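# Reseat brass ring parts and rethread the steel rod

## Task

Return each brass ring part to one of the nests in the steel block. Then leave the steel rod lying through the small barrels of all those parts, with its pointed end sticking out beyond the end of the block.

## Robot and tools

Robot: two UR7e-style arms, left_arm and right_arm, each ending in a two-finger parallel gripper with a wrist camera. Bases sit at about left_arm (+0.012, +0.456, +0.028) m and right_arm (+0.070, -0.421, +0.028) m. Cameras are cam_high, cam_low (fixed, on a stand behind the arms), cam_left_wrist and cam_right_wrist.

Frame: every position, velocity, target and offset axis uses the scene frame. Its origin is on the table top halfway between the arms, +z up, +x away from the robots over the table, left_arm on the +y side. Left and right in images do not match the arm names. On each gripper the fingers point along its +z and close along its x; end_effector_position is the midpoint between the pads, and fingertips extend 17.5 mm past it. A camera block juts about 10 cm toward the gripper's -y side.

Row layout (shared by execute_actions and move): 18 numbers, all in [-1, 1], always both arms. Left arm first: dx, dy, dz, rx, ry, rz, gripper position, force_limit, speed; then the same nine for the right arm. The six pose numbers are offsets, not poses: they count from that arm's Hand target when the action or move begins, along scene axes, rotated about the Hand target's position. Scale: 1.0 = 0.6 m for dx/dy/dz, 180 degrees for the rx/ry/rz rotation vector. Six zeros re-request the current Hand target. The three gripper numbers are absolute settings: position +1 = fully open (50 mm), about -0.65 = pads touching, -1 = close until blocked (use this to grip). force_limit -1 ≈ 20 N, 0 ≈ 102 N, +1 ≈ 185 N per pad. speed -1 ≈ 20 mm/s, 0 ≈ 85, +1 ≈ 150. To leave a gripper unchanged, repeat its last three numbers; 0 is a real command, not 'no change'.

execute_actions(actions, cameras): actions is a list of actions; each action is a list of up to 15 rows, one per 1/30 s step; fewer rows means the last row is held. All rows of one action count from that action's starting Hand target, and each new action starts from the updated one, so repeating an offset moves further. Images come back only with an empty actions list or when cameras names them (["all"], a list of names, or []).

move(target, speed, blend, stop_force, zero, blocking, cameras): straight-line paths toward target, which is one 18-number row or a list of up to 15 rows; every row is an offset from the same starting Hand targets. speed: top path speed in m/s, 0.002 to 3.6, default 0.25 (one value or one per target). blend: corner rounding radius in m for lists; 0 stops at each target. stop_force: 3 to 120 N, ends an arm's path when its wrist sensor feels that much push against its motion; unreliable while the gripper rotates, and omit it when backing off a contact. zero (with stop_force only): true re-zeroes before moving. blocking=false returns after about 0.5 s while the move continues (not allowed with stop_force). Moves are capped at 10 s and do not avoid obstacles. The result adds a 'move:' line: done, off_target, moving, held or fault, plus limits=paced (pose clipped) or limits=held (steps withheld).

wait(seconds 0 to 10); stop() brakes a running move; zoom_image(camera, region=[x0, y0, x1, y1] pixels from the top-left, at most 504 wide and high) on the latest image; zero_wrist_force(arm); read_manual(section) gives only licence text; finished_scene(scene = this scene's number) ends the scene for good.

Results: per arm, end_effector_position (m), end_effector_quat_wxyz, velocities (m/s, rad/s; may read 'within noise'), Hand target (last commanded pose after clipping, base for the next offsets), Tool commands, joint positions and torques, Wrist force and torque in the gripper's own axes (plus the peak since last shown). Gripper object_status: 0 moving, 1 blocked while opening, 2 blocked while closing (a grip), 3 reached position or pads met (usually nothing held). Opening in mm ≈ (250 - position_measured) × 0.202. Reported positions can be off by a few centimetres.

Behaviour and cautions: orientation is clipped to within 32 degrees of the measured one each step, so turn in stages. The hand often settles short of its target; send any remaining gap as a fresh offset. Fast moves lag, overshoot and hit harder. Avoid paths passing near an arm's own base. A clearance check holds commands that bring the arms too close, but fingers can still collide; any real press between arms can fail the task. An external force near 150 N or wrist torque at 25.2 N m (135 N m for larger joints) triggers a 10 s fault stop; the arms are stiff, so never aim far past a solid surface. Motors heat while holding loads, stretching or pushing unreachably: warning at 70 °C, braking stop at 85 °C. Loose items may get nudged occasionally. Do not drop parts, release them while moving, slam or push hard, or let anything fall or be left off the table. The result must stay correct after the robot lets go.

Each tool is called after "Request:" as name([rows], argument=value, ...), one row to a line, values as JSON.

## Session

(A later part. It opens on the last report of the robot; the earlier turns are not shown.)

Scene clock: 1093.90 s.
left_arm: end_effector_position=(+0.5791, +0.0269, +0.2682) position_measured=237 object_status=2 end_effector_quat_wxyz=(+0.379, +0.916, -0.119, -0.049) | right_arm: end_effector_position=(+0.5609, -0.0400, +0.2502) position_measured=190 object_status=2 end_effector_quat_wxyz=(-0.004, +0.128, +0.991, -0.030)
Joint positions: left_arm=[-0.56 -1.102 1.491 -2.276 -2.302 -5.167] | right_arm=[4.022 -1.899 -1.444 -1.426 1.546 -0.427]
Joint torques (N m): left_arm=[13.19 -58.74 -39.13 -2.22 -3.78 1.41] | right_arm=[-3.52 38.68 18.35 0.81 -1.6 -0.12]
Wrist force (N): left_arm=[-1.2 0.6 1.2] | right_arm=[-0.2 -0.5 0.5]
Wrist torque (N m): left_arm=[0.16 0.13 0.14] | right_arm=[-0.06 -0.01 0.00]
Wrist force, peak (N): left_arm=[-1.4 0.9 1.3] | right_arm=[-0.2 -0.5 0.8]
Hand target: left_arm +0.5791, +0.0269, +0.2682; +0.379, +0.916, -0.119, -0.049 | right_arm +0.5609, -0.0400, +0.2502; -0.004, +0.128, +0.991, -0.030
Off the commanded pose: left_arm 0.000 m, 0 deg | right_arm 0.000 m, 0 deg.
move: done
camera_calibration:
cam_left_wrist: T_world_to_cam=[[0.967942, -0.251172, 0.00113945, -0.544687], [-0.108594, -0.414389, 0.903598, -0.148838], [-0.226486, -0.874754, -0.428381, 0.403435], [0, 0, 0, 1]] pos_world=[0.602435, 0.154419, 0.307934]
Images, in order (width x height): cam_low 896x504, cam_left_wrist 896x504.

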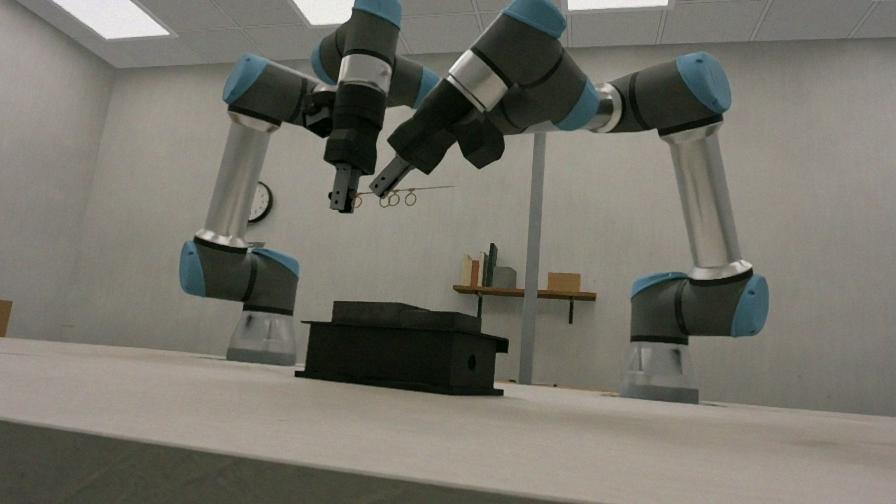

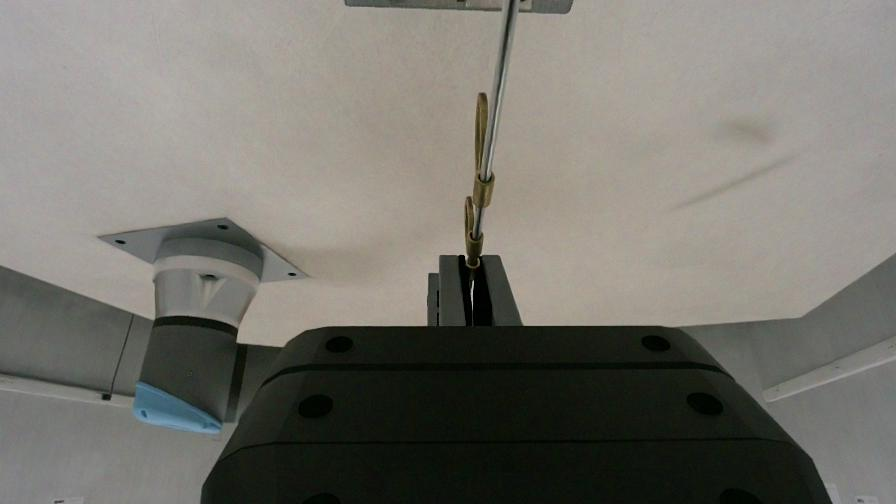

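Request:
move(target=[-0.0024,-0.0092,0,0,0,0,-1,-0.8,-1,0,0,0,0,0,0,-1,-0.7,-1], cameras=["cam_low","cam_left_wrist"], speed=0.03)

Request:
zoom_image(camera="cam_low", region=[340, 160, 420, 220])

Request:
zoom_image(camera="cam_left_wrist", region=[430, 200, 510, 330])

Scene clock: 1107.43 s.
left_arm: end_effector_position=(+0.5776, +0.0212, +0.2682) position_measured=237 object_status=2 end_effector_quat_wxyz=(+0.379, +0.916, -0.119, -0.049) | right_arm: end_effector_position=(+0.5609, -0.0400, +0.2502) position_measured=190 object_status=2 end_effector_quat_wxyz=(-0.004, +0.128, +0.991, -0.030)
Joint positions: left_arm=[-0.569 -1.099 1.488 -2.283 -2.299 -5.177] | right_arm=[4.022 -1.899 -1.444 -1.426 1.546 -0.427]
Joint torques (N m): left_arm=[2.71 -37.39 -35.3 -3.97 0.41 1.12] | right_arm=[-3.39 38.96 18.48 0.87 -1.63 -0.06]
Wrist force (N): left_arm=[-1.0 0.6 1.3] | right_arm=[-0.4 -0.7 0.3]
Wrist torque (N m): left_arm=[0.19 0.10 0.15] | right_arm=[-0.08 0.03 -0.01]
Wrist force, peak (N): left_arm=[-1.4 0.9 1.3] | right_arm=[-0.8 -0.9 0.3]
Hand target: left_arm +0.5776, +0.0214, +0.2682; +0.379, +0.916, -0.119, -0.049 | right_arm +0.5609, -0.0400, +0.2502; -0.004, +0.128, +0.991, -0.030
Off the commanded pose: left_arm 0.000 m, 0 deg | right_arm 0.000 m, 0 deg.
move: done
camera_calibration:
cam_left_wrist: T_world_to_cam=[[0.967942, -0.251172, 0.00113945, -0.544667], [-0.108594, -0.414389, 0.903598, -0.151453], [-0.226486, -0.874754, -0.428381, 0.398152], [0, 0, 0, 1]] pos_world=[0.600935, 0.148719, 0.308034]
Images, in order (width x height): cam_low 896x504, cam_left_wrist 896x504.

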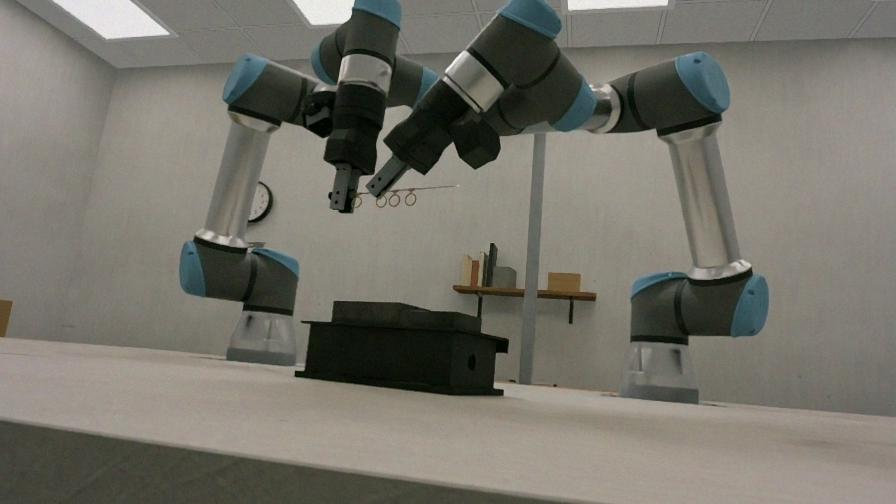

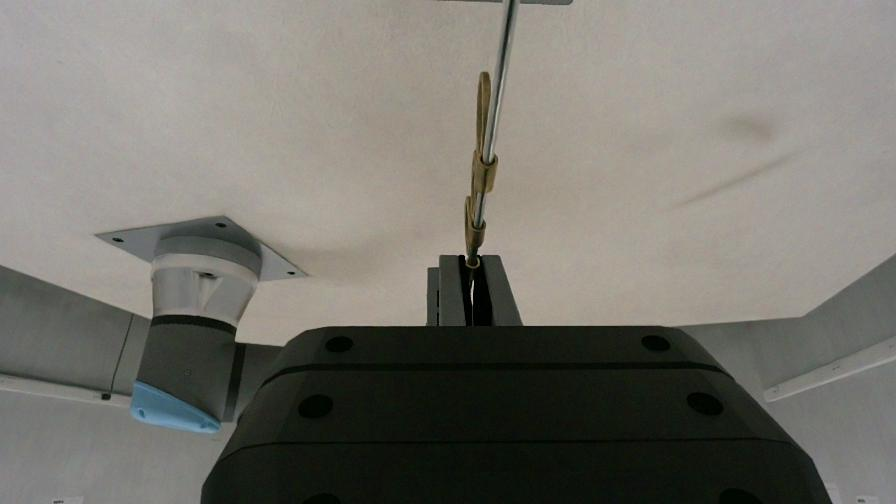

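Scaled by 6.300.

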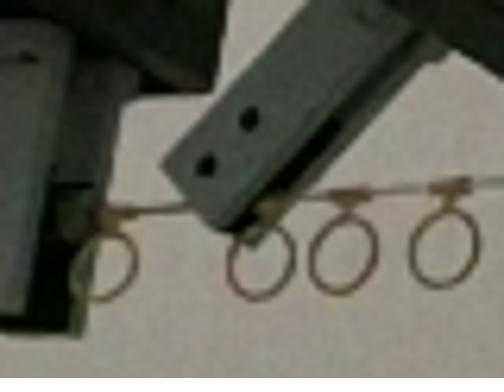

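Scaled by 3.877.

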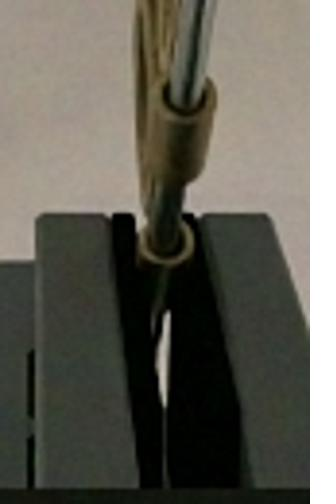

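Request:
move([
  [0,0,0,0,0,0,-0.1,-0.8,-1,0,0,0,0,0,0,-1,-0.7,-1],
  [0.0091,0.0343,0,0,0,0,-0.1,-0.8,-1,0,0,0,0,0,0,-1,-0.7,-1],
  [0.0091,0.0343,0,0,0,0,-1,-0.8,-1,0,0,0,0,0,0,-1,-0.7,-1],
  [0.0101,0.038,0,0,0,0,-1,-0.8,-1,0,0,0,0,0,0,-1,-0.7,-1],
], cameras=["cam_low","cam_left_wrist"], speed=0.04)

Request:
zoom_image(camera="cam_low", region=[340, 160, 420, 220])

Request:
zoom_image(camera="cam_left_wrist", region=[430, 200, 510, 330])

Scene clock: 1122.87 s.
left_arm: end_effector_position=(+0.5837, +0.0442, +0.2682) position_measured=237 object_status=2 end_effector_quat_wxyz=(+0.379, +0.916, -0.119, -0.049) | right_arm: end_effector_position=(+0.5609, -0.0400, +0.2502) position_measured=190 object_status=2 end_effector_quat_wxyz=(-0.004, +0.128, +0.991, -0.030)
Joint positions: left_arm=[-0.534 -1.11 1.497 -2.251 -2.31 -5.133] | right_arm=[4.022 -1.899 -1.444 -1.426 1.546 -0.427]
Joint torques (N m): left_arm=[7.75 -59 -12.96 -2.94 -3.81 0.1] | right_arm=[-4.99 39.1 18.47 0.9 -2 0.12]
Wrist force (N): left_arm=[-0.9 0.9 1.5] | right_arm=[-0.2 -0.3 0.4]
Wrist torque (N m): left_arm=[0.18 0.10 0.05] | right_arm=[-0.05 0.00 -0.01]
Wrist force, peak (N): left_arm=[-2.2 1.7 2.0] | right_arm=[-1.5 0.4 0.7]
Hand target: left_arm +0.5837, +0.0442, +0.2682; +0.379, +0.916, -0.119, -0.049 | right_arm +0.5609, -0.0400, +0.2502; -0.004, +0.128, +0.991, -0.030
Off the commanded pose: left_arm 0.000 m, 0 deg | right_arm 0.000 m, 0 deg.
move: done
camera_calibration:
cam_left_wrist: T_world_to_cam=[[0.967942, -0.251172, 0.00113945, -0.544794], [-0.108594, -0.414389, 0.903598, -0.14117], [-0.226486, -0.874754, -0.428381, 0.41961], [0, 0, 0, 1]] pos_world=[0.607035, 0.171719, 0.307934]
Images, in order (width x height): cam_low 896x504, cam_left_wrist 896x504.

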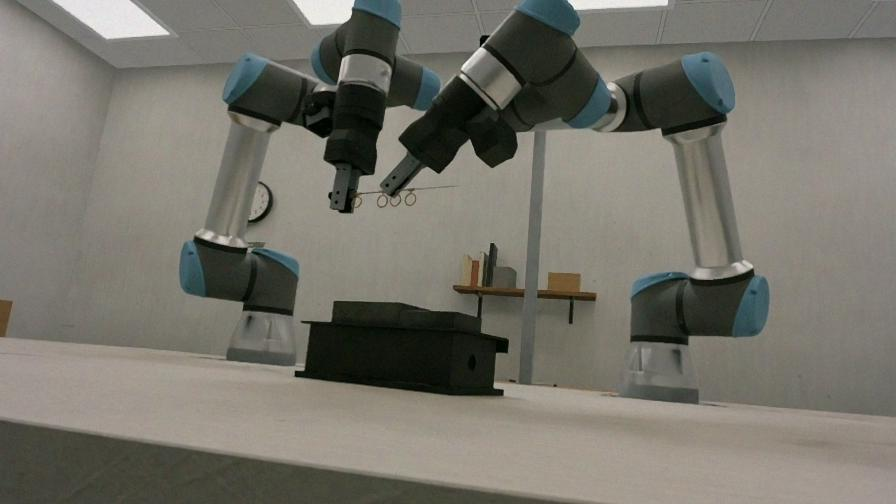

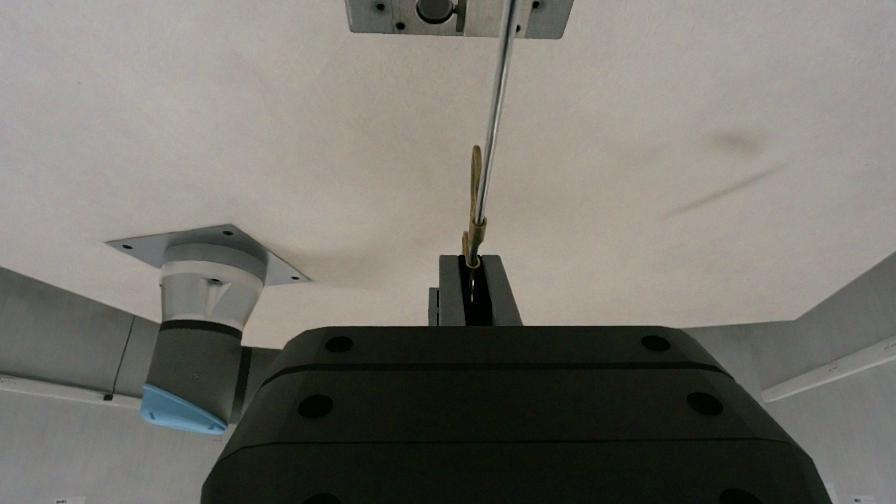

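Scaled by 6.300.

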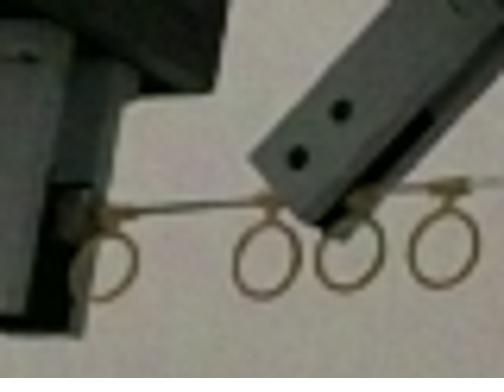

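Scaled by 3.877.

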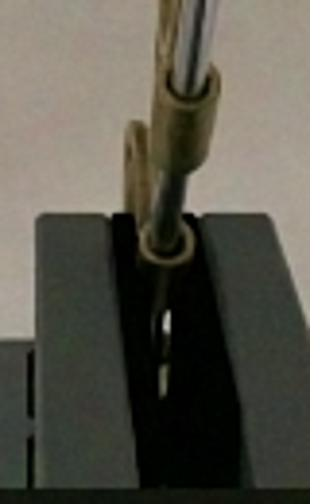

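Request:
move([
  [0,0,0,0,0,0,-0.1,-0.8,-1,0,0,0,0,0,0,-1,-0.7,-1],
  [-0.0095,-0.0359,0,0,0,0,-0.1,-0.8,-1,0,0,0,0,0,0,-1,-0.7,-1],
  [-0.0095,-0.0359,0,0,0,0,-1,-0.8,-1,0,0,0,0,0,0,-1,-0.7,-1],
  [-0.0109,-0.0412,0,0,0,0,-1,-0.8,-1,0,0,0,0,0,0,-1,-0.7,-1],
  [-0.0109,-0.0412,0,0,0,0,-0.1,-0.8,-1,0,0,0,0,0,0,-1,-0.7,-1],
  [-0.0009,-0.0012,0.06,0,0,0,-0.1,-0.8,-1,0,0,0,0,0,0,-1,-0.7,-1],
], cameras=["cam_low","cam_left_wrist"], speed=0.05)

Request:
zoom_image(camera="cam_low", region=[340, 160, 420, 220])

Request:
zoom_image(camera="cam_left_wrist", region=[400, 0, 560, 330])

Scene clock: 1189.60 s.
left_arm: end_effector_position=(+0.5833, +0.0435, +0.3045) position_measured=167 object_status=3 end_effector_quat_wxyz=(+0.379, +0.916, -0.119, -0.049) | right_arm: end_effector_position=(+0.5609, -0.0400, +0.2502) position_measured=190 object_status=2 end_effector_quat_wxyz=(-0.004, +0.128, +0.991, -0.030)
Joint positions: left_arm=[-0.535 -1.139 1.444 -2.17 -2.309 -5.135] | right_arm=[4.022 -1.899 -1.444 -1.426 1.546 -0.427]
Joint torques (N m): left_arm=[-13.78 -32.12 -13.88 -5.58 -1.58 -1.12] | right_arm=[-5.42 40.16 18.63 0.82 -1.9 0.34]
Wrist force (N): left_arm=[-0.9 0.7 1.5] | right_arm=[0.0 -0.5 0.4]
Wrist torque (N m): left_arm=[0.18 0.11 0.09] | right_arm=[-0.06 -0.02 -0.02]
Wrist force, peak (N): left_arm=[-0.9 -0.4 2.5] | right_arm=[-0.3 -0.7 0.7]
Hand target: left_arm +0.5832, +0.0434, +0.3042; +0.379, +0.916, -0.119, -0.049 | right_arm +0.5609, -0.0400, +0.2502; -0.004, +0.128, +0.991, -0.030
Off the commanded pose: left_arm 0.000 m, 0 deg | right_arm 0.000 m, 0 deg.
move: done
camera_calibration:
cam_left_wrist: T_world_to_cam=[[0.96798, -0.251021, 0.00161539, -0.54474], [-0.108874, -0.414021, 0.903733, -0.174253], [-0.226187, -0.874972, -0.428093, 0.434191], [0, 0, 0, 1]] pos_world=[0.606534, 0.17102, 0.344233]
Images, in order (width x height): cam_low 896x504, cam_left_wrist 896x504.

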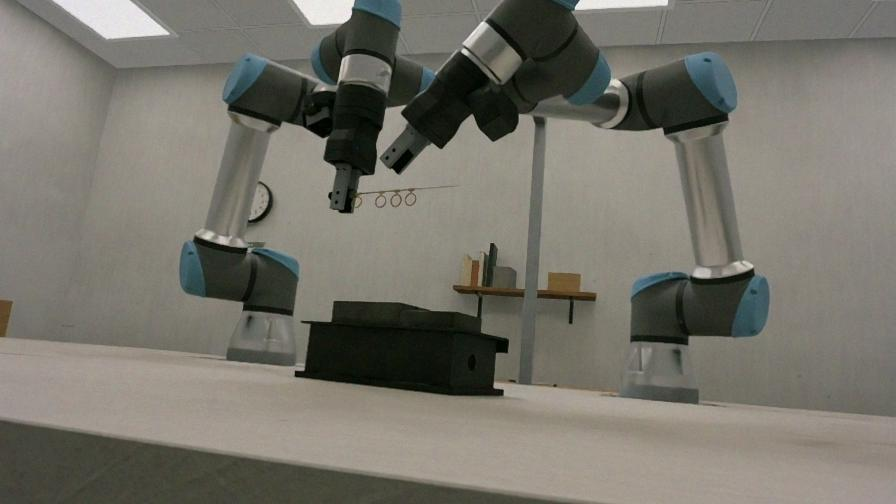

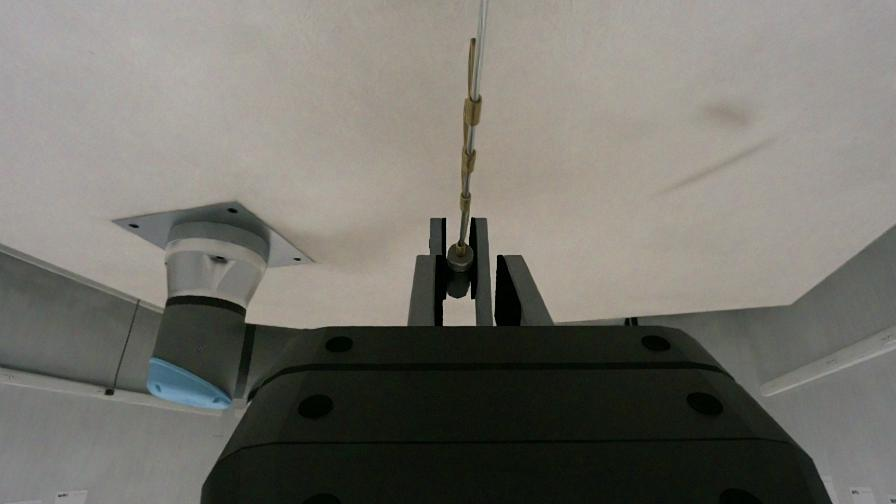

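Scaled by 6.300.

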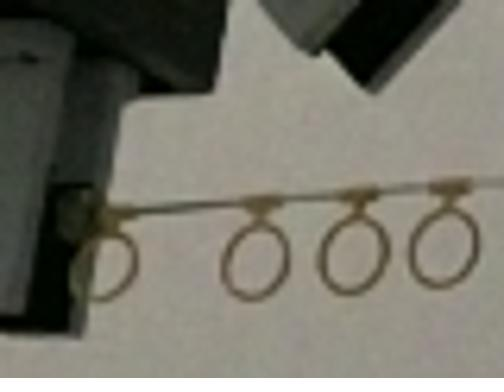

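Scaled by 1.527.

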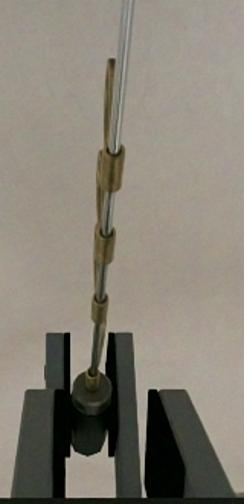

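Request:
move([
  [0,0,0,0,0,0,-0.1,-0.8,-1,-0.0286,0.0352,-0.09,0,0,0,-1,-0.7,-1],
  [0,0,0,0,0,0,-0.1,-0.8,-1,-0.0286,0.0352,-0.165,0,0,0,-1,-0.7,-1],
], cameras=["cam_low","cam_left_wrist","cam_high"], speed=[0.08,0.05], blend=0.01)

Request:
zoom_image(camera="cam_low", region=[310, 220, 490, 340])

Request:
zoom_image(camera="cam_left_wrist", region=[340, 60, 600, 330])

Request:
zoom_image(camera="cam_high", region=[400, 220, 560, 330])

Scene clock: 1202.87 s.
left_arm: end_effector_position=(+0.5832, +0.0434, +0.3042) position_measured=167 object_status=3 end_effector_quat_wxyz=(+0.379, +0.916, -0.119, -0.049) | right_arm: end_effector_position=(+0.5438, -0.0190, +0.1928) position_measured=190 object_status=2 end_effector_quat_wxyz=(-0.004, +0.128, +0.991, -0.030)
Joint positions: left_arm=[-0.536 -1.139 1.444 -2.17 -2.309 -5.135] | right_arm=[4.064 -1.935 -1.545 -1.29 1.549 -0.384]
Joint torques (N m): left_arm=[-11.39 -32.18 -13.25 -3.51 1.04 -1.06] | right_arm=[6.04 52.48 31.41 1.13 1.74 1.36]
Wrist force (N): left_arm=[-0.9 0.8 1.7] | right_arm=[-0.3 -0.6 0.2]
Wrist torque (N m): left_arm=[0.20 0.12 0.09] | right_arm=[-0.08 0.02 -0.09]
Wrist force, peak (N): left_arm=[-1.0 0.8 1.9] | right_arm=[0.1 0.0 4.0]
Hand target: left_arm +0.5832, +0.0434, +0.3042; +0.379, +0.916, -0.119, -0.049 | right_arm +0.5438, -0.0190, +0.1930; -0.004, +0.128, +0.991, -0.030 (not the last commanded pose)
Off the commanded pose: left_arm 0.000 m, 0 deg | right_arm 0.042 m, 0 deg.
move: held (right_arm; a check stopped the path); path passed 1 of 2 targets; limits=held
pose unreachable (right arm): on one or more control steps of this call, first in action 0 (counted from 0), this arm could not follow its commanded pose, so it was not sent that pose on those steps. It may still have moved: this result reports where it is.
cause: moving toward the commanded pose would bring a part of the arm too close to another arm (this arm's gripper and the left arm's gripper, 7 mm apart when this arm was first held).
camera_calibration:
cam_left_wrist: T_world_to_cam=[[0.967942, -0.251172, 0.00113945, -0.544552], [-0.108594, -0.414389, 0.903598, -0.174085], [-0.226486, -0.874754, -0.428381, 0.434219], [0, 0, 0, 1]] pos_world=[0.606535, 0.170919, 0.343934]
Images, in order (width x height): cam_high 896x504, cam_low 896x504, cam_left_wrist 896x504.

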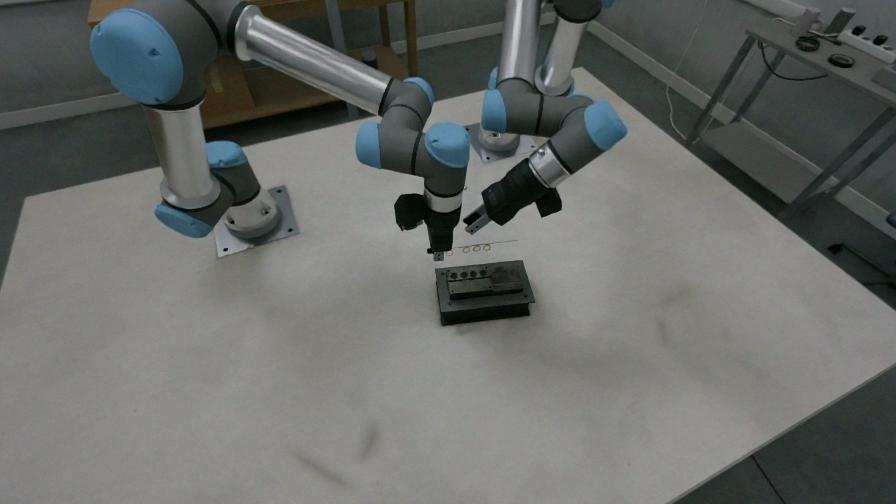

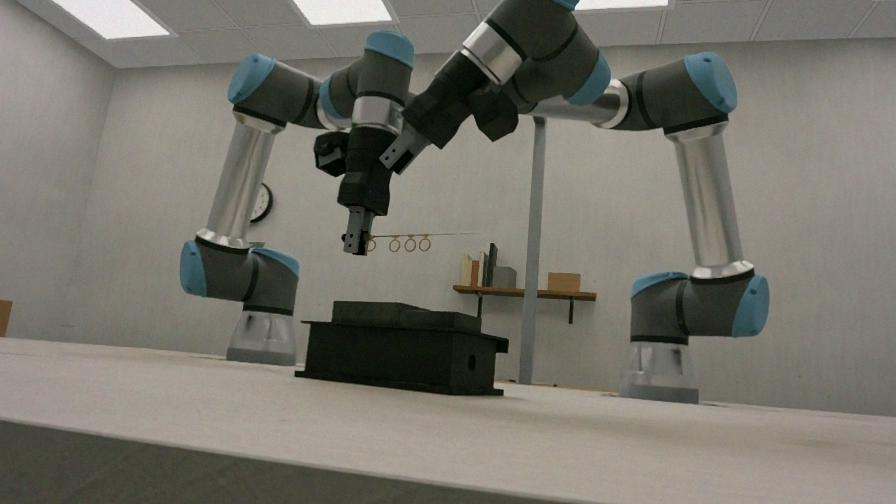

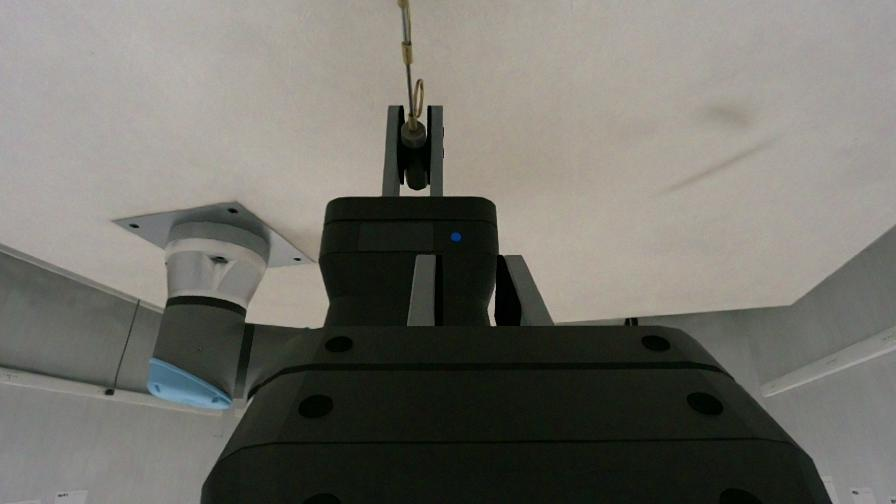

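Scaled by 2.800.

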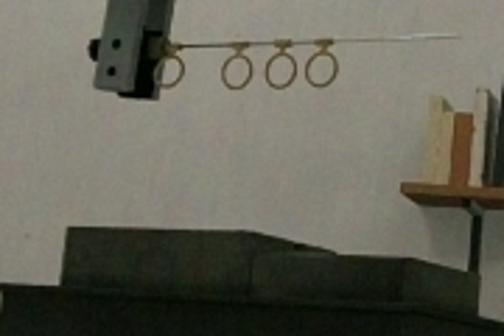

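Scaled by 1.867.

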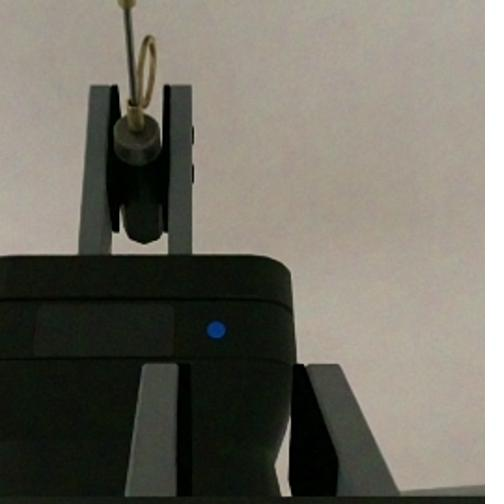

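Scaled by 3.150.

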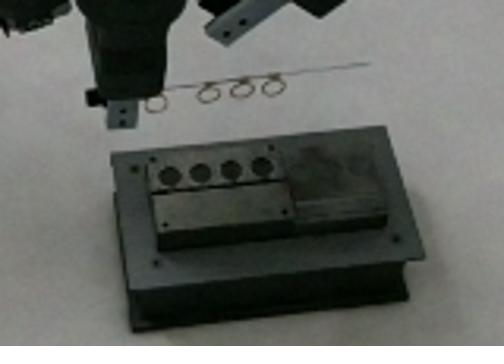

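Request:
move([
  [0.010,0.08,0.0,0.0805,-0.0213,0,1,-0.8,-1,0,0,0,0,0,0,-1,-0.7,-1],
  [0.012,0.098,-0.090,0.0805,-0.0213,0,1,-0.8,-1,0,0,0,0,0,0,-1,-0.7,-1],
], cameras=["cam_left_wrist"], speed=0.12)

Request:
zoom_image(camera="cam_left_wrist", region=[340, 0, 600, 330])

Scene clock: 1216.83 s.
left_arm: end_effector_position=(+0.5904, +0.1023, +0.2501) position_measured=3 object_status=3 end_effector_quat_wxyz=(+0.256, +0.958, -0.125, -0.033) | right_arm: end_effector_position=(+0.5438, -0.0190, +0.1930) position_measured=190 object_status=2 end_effector_quat_wxyz=(-0.004, +0.128, +0.991, -0.030)
Joint positions: left_arm=[-0.532 -1.164 1.483 -2.061 -2.067 -5.06] | right_arm=[4.064 -1.935 -1.545 -1.29 1.549 -0.384]
Joint torques (N m): left_arm=[-12.66 -56.89 -31.7 -4.44 -2.21 -1.11] | right_arm=[-10.08 55.41 31.26 0.73 -2.09 -1.29]
Wrist force (N): left_arm=[-0.9 0.7 1.9] | right_arm=[-0.2 -0.6 0.4]
Wrist torque (N m): left_arm=[0.18 0.14 0.15] | right_arm=[-0.08 0.01 -0.08]
Wrist force, peak (N): left_arm=[-1.0 -1.0 3.6] | right_arm=[-0.5 -0.6 0.6]
Hand target: left_arm +0.5904, +0.1022, +0.2502; +0.256, +0.958, -0.125, -0.033 | right_arm +0.5438, -0.0190, +0.1930; -0.004, +0.128, +0.991, -0.030
Off the commanded pose: left_arm 0.000 m, 0 deg | right_arm 0.000 m, 0 deg.
move: done
camera_calibration:
cam_left_wrist: T_world_to_cam=[[0.96787, -0.251441, 0.00209292, -0.536841], [-0.164369, -0.626362, 0.762006, -0.00996917], [-0.190289, -0.737867, -0.647567, 0.483658], [0, 0, 0, 1]] pos_world=[0.609989, 0.215647, 0.321921]
Images, in order (width x height): cam_left_wrist 896x504.

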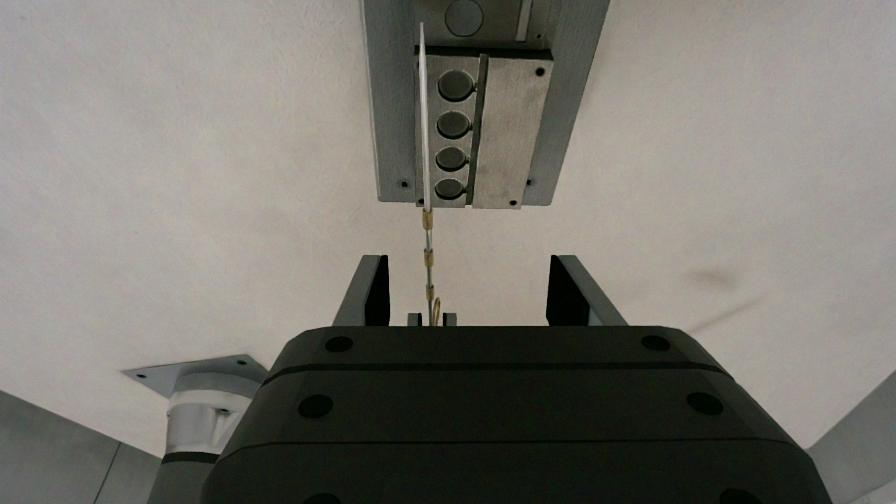

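Scaled by 1.527.

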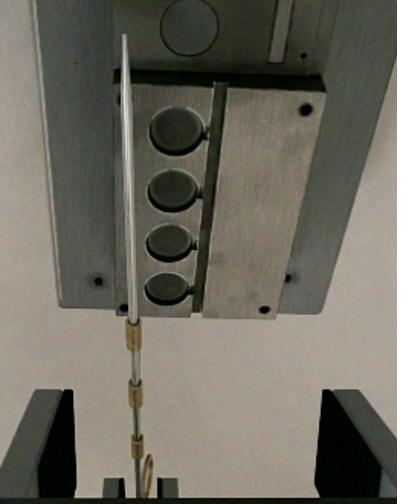

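Request:
move(target=[0,0,0,0,0,0,1,-0.8,-1,0,0,-0.0717,0,0,0,-1,-0.7,-1], cameras=["cam_left_wrist","cam_low","cam_high"], speed=0.05)

Request:
zoom_image(camera="cam_left_wrist", region=[340, 0, 600, 330])

Request:
zoom_image(camera="cam_low", region=[310, 220, 490, 340])

Request:
zoom_image(camera="cam_high", region=[420, 240, 540, 330])

Scene clock: 1224.93 s.
left_arm: end_effector_position=(+0.5904, +0.1022, +0.2502) position_measured=3 object_status=3 end_effector_quat_wxyz=(+0.256, +0.958, -0.125, -0.033) | right_arm: end_effector_position=(+0.5438, -0.0191, +0.1498) position_measured=190 object_status=2 end_effector_quat_wxyz=(-0.004, +0.128, +0.991, -0.031)
Joint positions: left_arm=[-0.532 -1.164 1.483 -2.061 -2.067 -5.06] | right_arm=[4.064 -1.974 -1.608 -1.188 1.549 -0.384]
Joint torques (N m): left_arm=[-12.25 -56.82 -14.83 -5.42 1.14 -1.09] | right_arm=[-9.67 56.71 30.51 0.73 -1.6 -0.94]
Wrist force (N): left_arm=[-1.0 0.7 1.9] | right_arm=[-0.2 -0.5 0.4]
Wrist torque (N m): left_arm=[0.18 0.15 0.15] | right_arm=[-0.07 0.03 -0.08]
Wrist force, peak (N): left_arm=[-1.1 0.6 2.3] | right_arm=[-0.2 -0.3 1.3]
Hand target: left_arm +0.5904, +0.1022, +0.2502; +0.256, +0.958, -0.125, -0.033 | right_arm +0.5438, -0.0190, +0.1499; -0.004, +0.128, +0.991, -0.030
Off the commanded pose: left_arm 0.000 m, 0 deg | right_arm 0.000 m, 0 deg.
move: done
camera_calibration:
cam_left_wrist: T_world_to_cam=[[0.967824, -0.251619, 0.00235111, -0.536786], [-0.164664, -0.62624, 0.762043, -0.00998263], [-0.190272, -0.73791, -0.647522, 0.483615], [0, 0, 0, 1]] pos_world=[0.609889, 0.215547, 0.32202]
Images, in order (width x height): cam_high 896x504, cam_low 896x504, cam_left_wrist 896x504.

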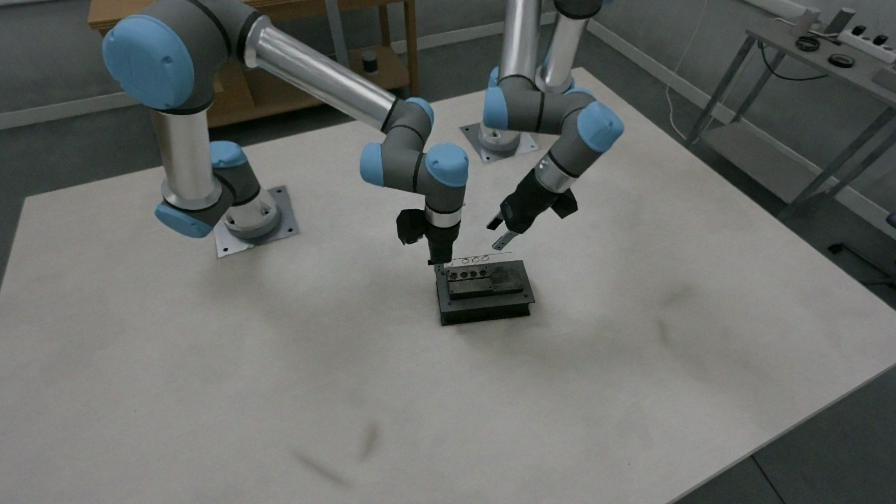

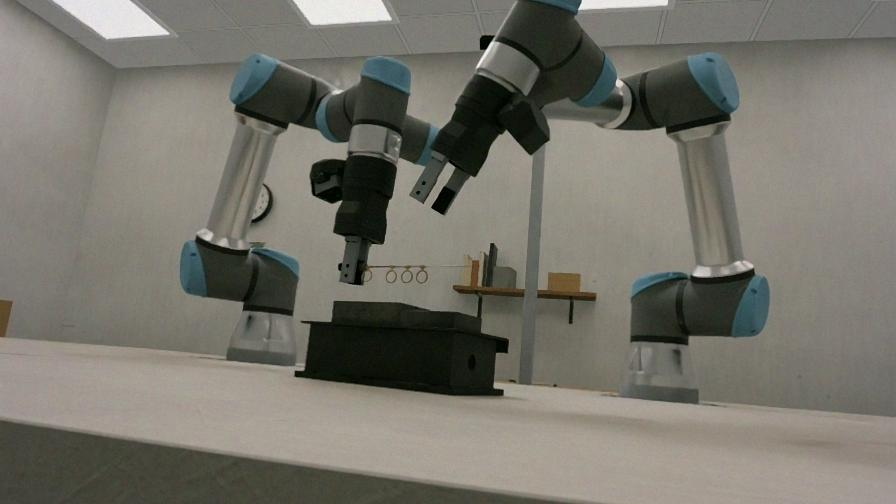

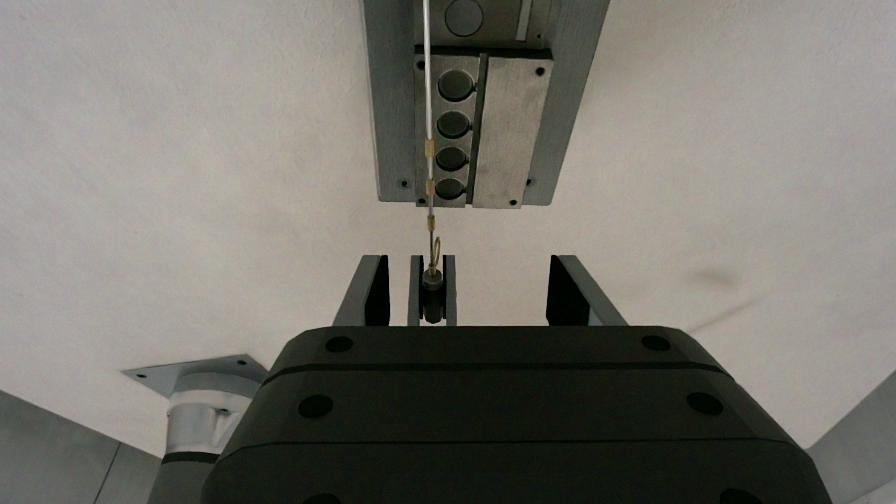

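Scaled by 1.527.

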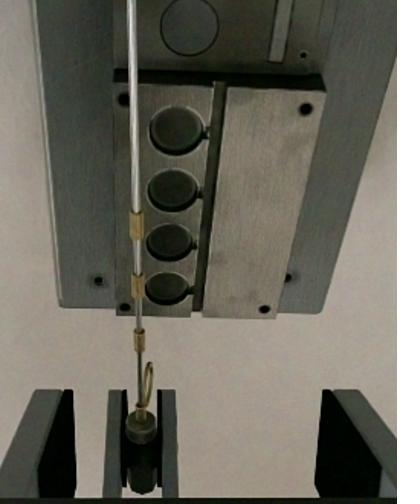

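Scaled by 2.800.

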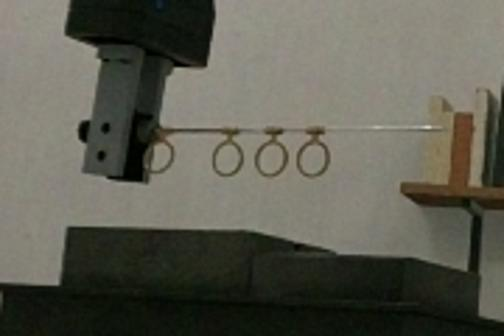

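Scaled by 4.200.

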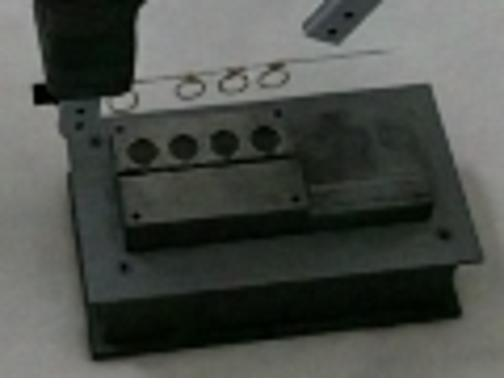

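Request:
move([
  [0,0,0,0,0,0,1,-0.8,-1,0.0049,0.0021,0,0,0,-0.0067,-1,-0.7,-1],
  [0,0,0,0,0,0,1,-0.8,-1,0.0049,0.0021,-0.0417,0,0,-0.0067,-1,-0.7,-1],
], cameras=["cam_left_wrist","cam_low","cam_high"], speed=0.04)

Request:
zoom_image(camera="cam_left_wrist", region=[390, 0, 590, 250])

Request:
zoom_image(camera="cam_low", region=[310, 220, 490, 340])

Request:
zoom_image(camera="cam_high", region=[420, 240, 540, 330])

Scene clock: 1265.23 s.
left_arm: end_effector_position=(+0.5904, +0.1022, +0.2502) position_measured=3 object_status=3 end_effector_quat_wxyz=(+0.256, +0.958, -0.125, -0.033) | right_arm: end_effector_position=(+0.5467, -0.0178, +0.1247) position_measured=190 object_status=2 end_effector_quat_wxyz=(-0.005, +0.138, +0.990, -0.030) end_effector_velocity=(+0.000, +0.000, +0.002) end_effector_angular_velocity=(+0.000, +0.000, +0.000)
Joint positions: left_arm=[-0.532 -1.164 1.483 -2.061 -2.067 -5.06] | right_arm=[4.061 -2.007 -1.63 -1.133 1.55 -0.366]
Joint velocities: left_arm=[within noise] | right_arm=[0 0.003 0.002 -0.005 0 0]
Joint torques (N m): left_arm=[-11.77 -57.24 -15.22 -5.33 1.19 -1.12] | right_arm=[7.67 57.96 29.62 0.65 0.61 -1.77]
Wrist force (N): left_arm=[-1.1 0.5 2.0] | right_arm=[-0.3 -0.4 0.3]
Wrist torque (N m): left_arm=[0.15 0.18 0.14] | right_arm=[-0.06 0.04 -0.06]
Wrist force, peak (N): left_arm=[-1.0 0.8 2.3] | right_arm=[-0.1 -0.5 1.1]
Hand target: left_arm +0.5904, +0.1022, +0.2502; +0.256, +0.958, -0.125, -0.033 | right_arm +0.5467, -0.0178, +0.1249; -0.005, +0.138, +0.990, -0.030
Off the commanded pose: left_arm 0.000 m, 0 deg | right_arm 0.000 m, 0 deg.
move: done
camera_calibration:
cam_left_wrist: T_world_to_cam=[[0.967824, -0.251619, 0.00235111, -0.536786], [-0.164664, -0.62624, 0.762043, -0.00998263], [-0.190272, -0.73791, -0.647522, 0.483615], [0, 0, 0, 1]] pos_world=[0.609889, 0.215547, 0.32202]
Images, in order (width x height): cam_high 896x504, cam_low 896x504, cam_left_wrist 896x504.

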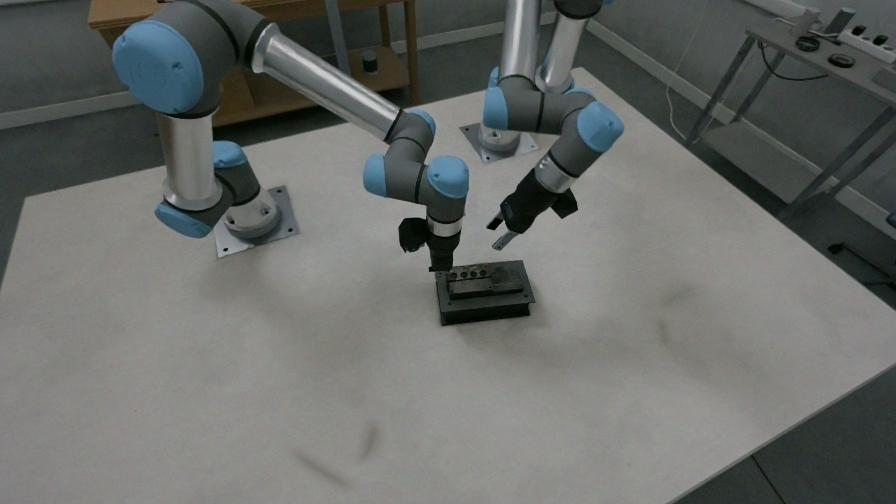

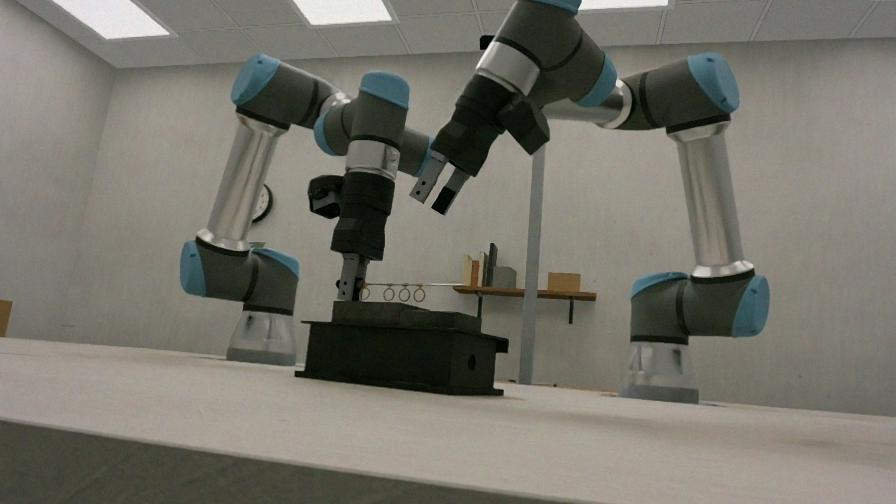

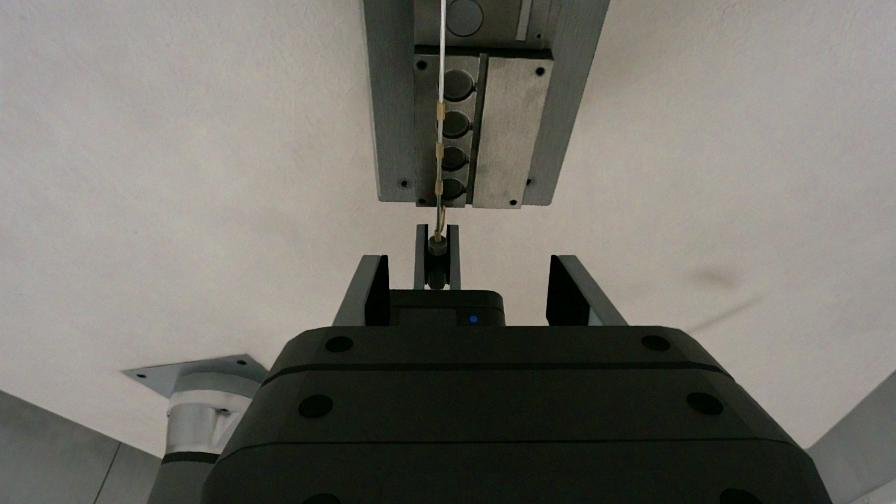

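Scaled by 2.016.

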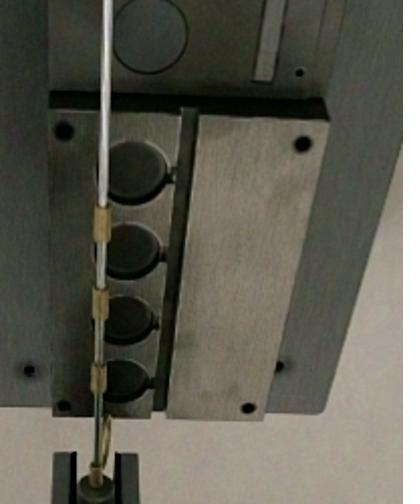

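Scaled by 2.800.

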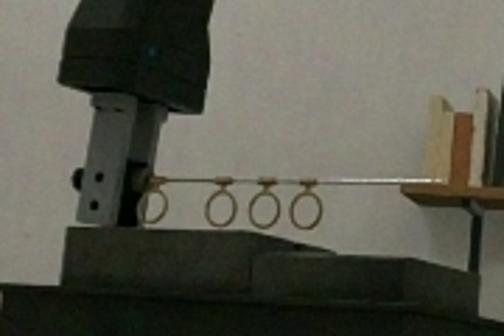

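Scaled by 4.200.

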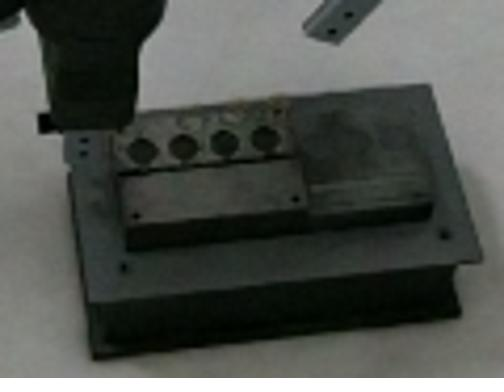

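Request:
zoom_image(camera="cam_high", region=[440, 255, 500, 295])

Scaled by 8.400.

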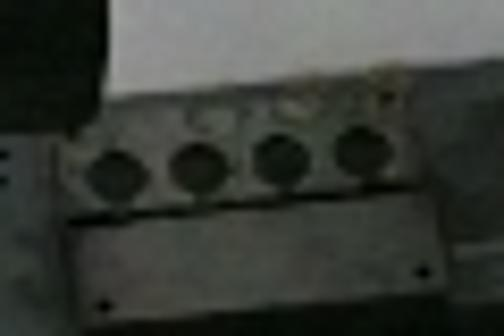

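Request:
move([
  [0,0,0,0,0,0,1,-0.8,-1,-0.0019,-0.0072,0,0,0,0,-1,-0.7,-1],
  [0,0,0,0,0,0,1,-0.8,-1,-0.0019,-0.0072,-0.01,0,0,0,-1,-0.7,-1],
], cameras=["cam_left_wrist","cam_low","cam_high"], speed=0.03)

Request:
zoom_image(camera="cam_left_wrist", region=[400, 40, 520, 250])

Request:
zoom_image(camera="cam_low", region=[330, 260, 450, 340])

Request:
zoom_image(camera="cam_high", region=[440, 255, 500, 295])

Scene clock: 1318.40 s.
left_arm: end_effector_position=(+0.5904, +0.1022, +0.2502) position_measured=3 object_status=3 end_effector_quat_wxyz=(+0.256, +0.958, -0.125, -0.033) | right_arm: end_effector_position=(+0.5456, -0.0222, +0.1187) position_measured=190 object_status=2 end_effector_quat_wxyz=(-0.005, +0.138, +0.990, -0.030) end_effector_velocity=(+0.000, -0.001, +0.002) end_effector_angular_velocity=(-0.002, +0.002, -0.001)
Joint positions: left_arm=[-0.532 -1.164 1.483 -2.061 -2.067 -5.06] | right_arm=[4.058 -2.007 -1.649 -1.115 1.549 -0.369]
Joint velocities: left_arm=[within noise] | right_arm=[-0.001 0.001 0.003 -0.007 0 0]
Joint torques (N m): left_arm=[-11.48 -56.71 -15.28 -5.2 1.15 -0.9] | right_arm=[-1.5 55.83 29.41 0.81 -2.24 0.88]
Wrist force (N): left_arm=[-0.8 0.6 1.8] | right_arm=[-0.2 -0.4 0.4]
Wrist torque (N m): left_arm=[0.16 0.13 0.15] | right_arm=[-0.05 0.02 0.01]
Wrist force, peak (N): left_arm=[-0.8 0.5 2.4] | right_arm=[-0.2 -0.6 0.9]
Hand target: left_arm +0.5904, +0.1022, +0.2502; +0.256, +0.958, -0.125, -0.033 | right_arm +0.5456, -0.0221, +0.1189; -0.005, +0.138, +0.990, -0.030
Off the commanded pose: left_arm 0.000 m, 0 deg | right_arm 0.000 m, 0 deg.
move: done
camera_calibration:
cam_left_wrist: T_world_to_cam=[[0.967824, -0.251619, 0.00235111, -0.536786], [-0.164664, -0.62624, 0.762043, -0.00998263], [-0.190272, -0.73791, -0.647522, 0.483615], [0, 0, 0, 1]] pos_world=[0.609889, 0.215547, 0.32202]
Images, in order (width x height): cam_high 896x504, cam_low 896x504, cam_left_wrist 896x504.

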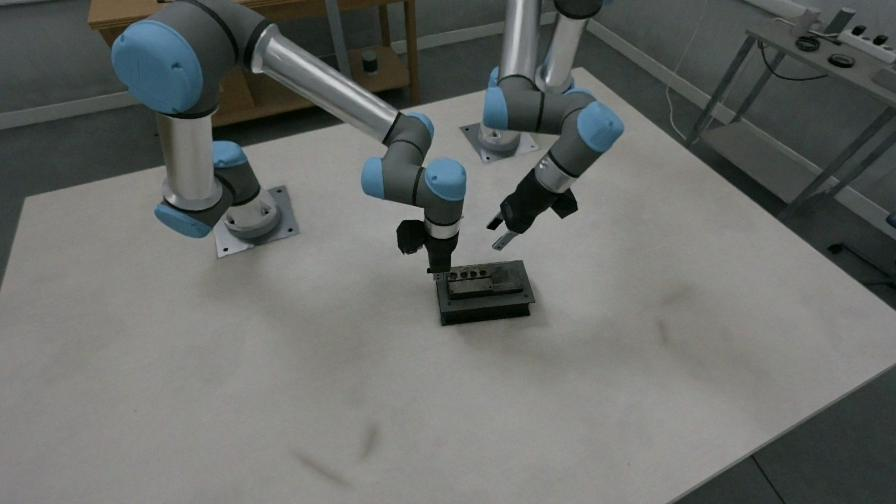

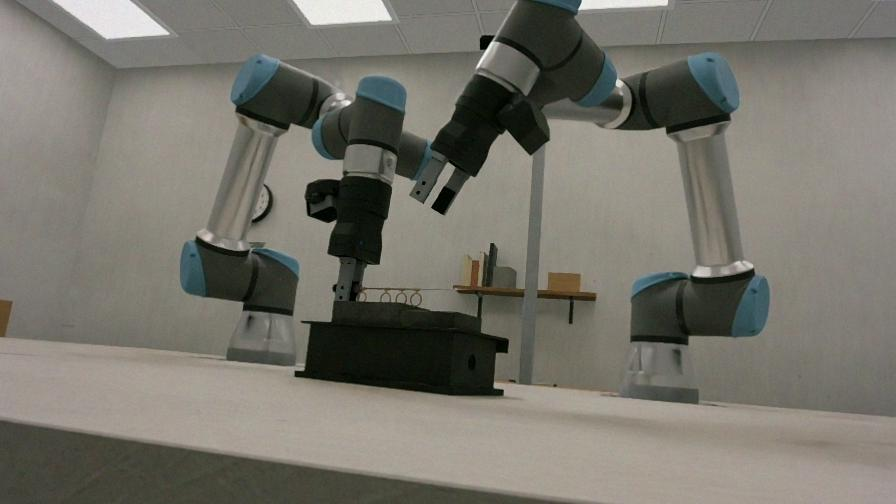

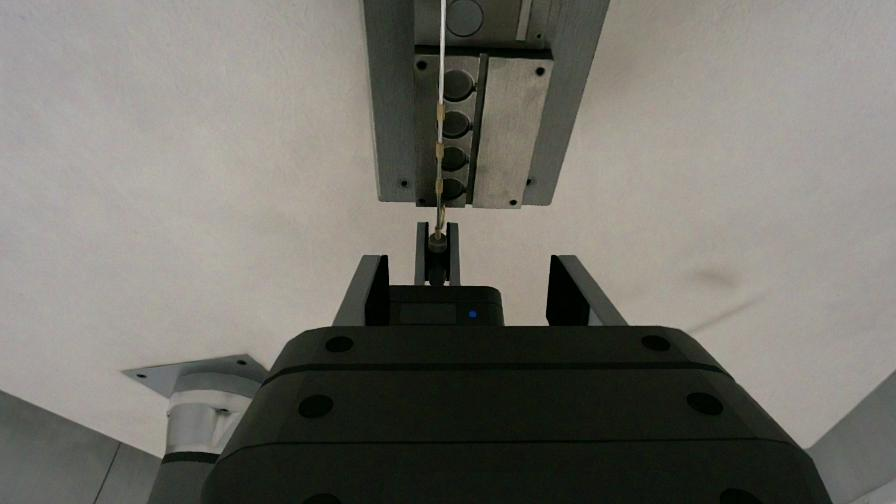

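Scaled by 2.400.

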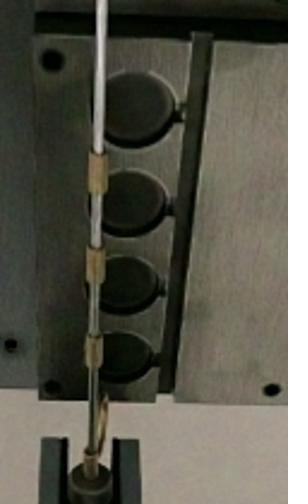

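Scaled by 4.200.

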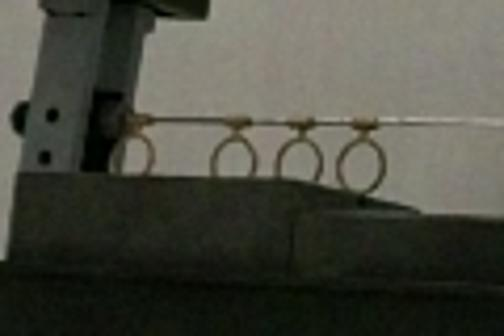

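Scaled by 8.400.

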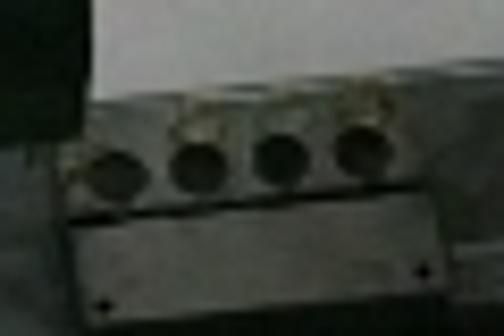

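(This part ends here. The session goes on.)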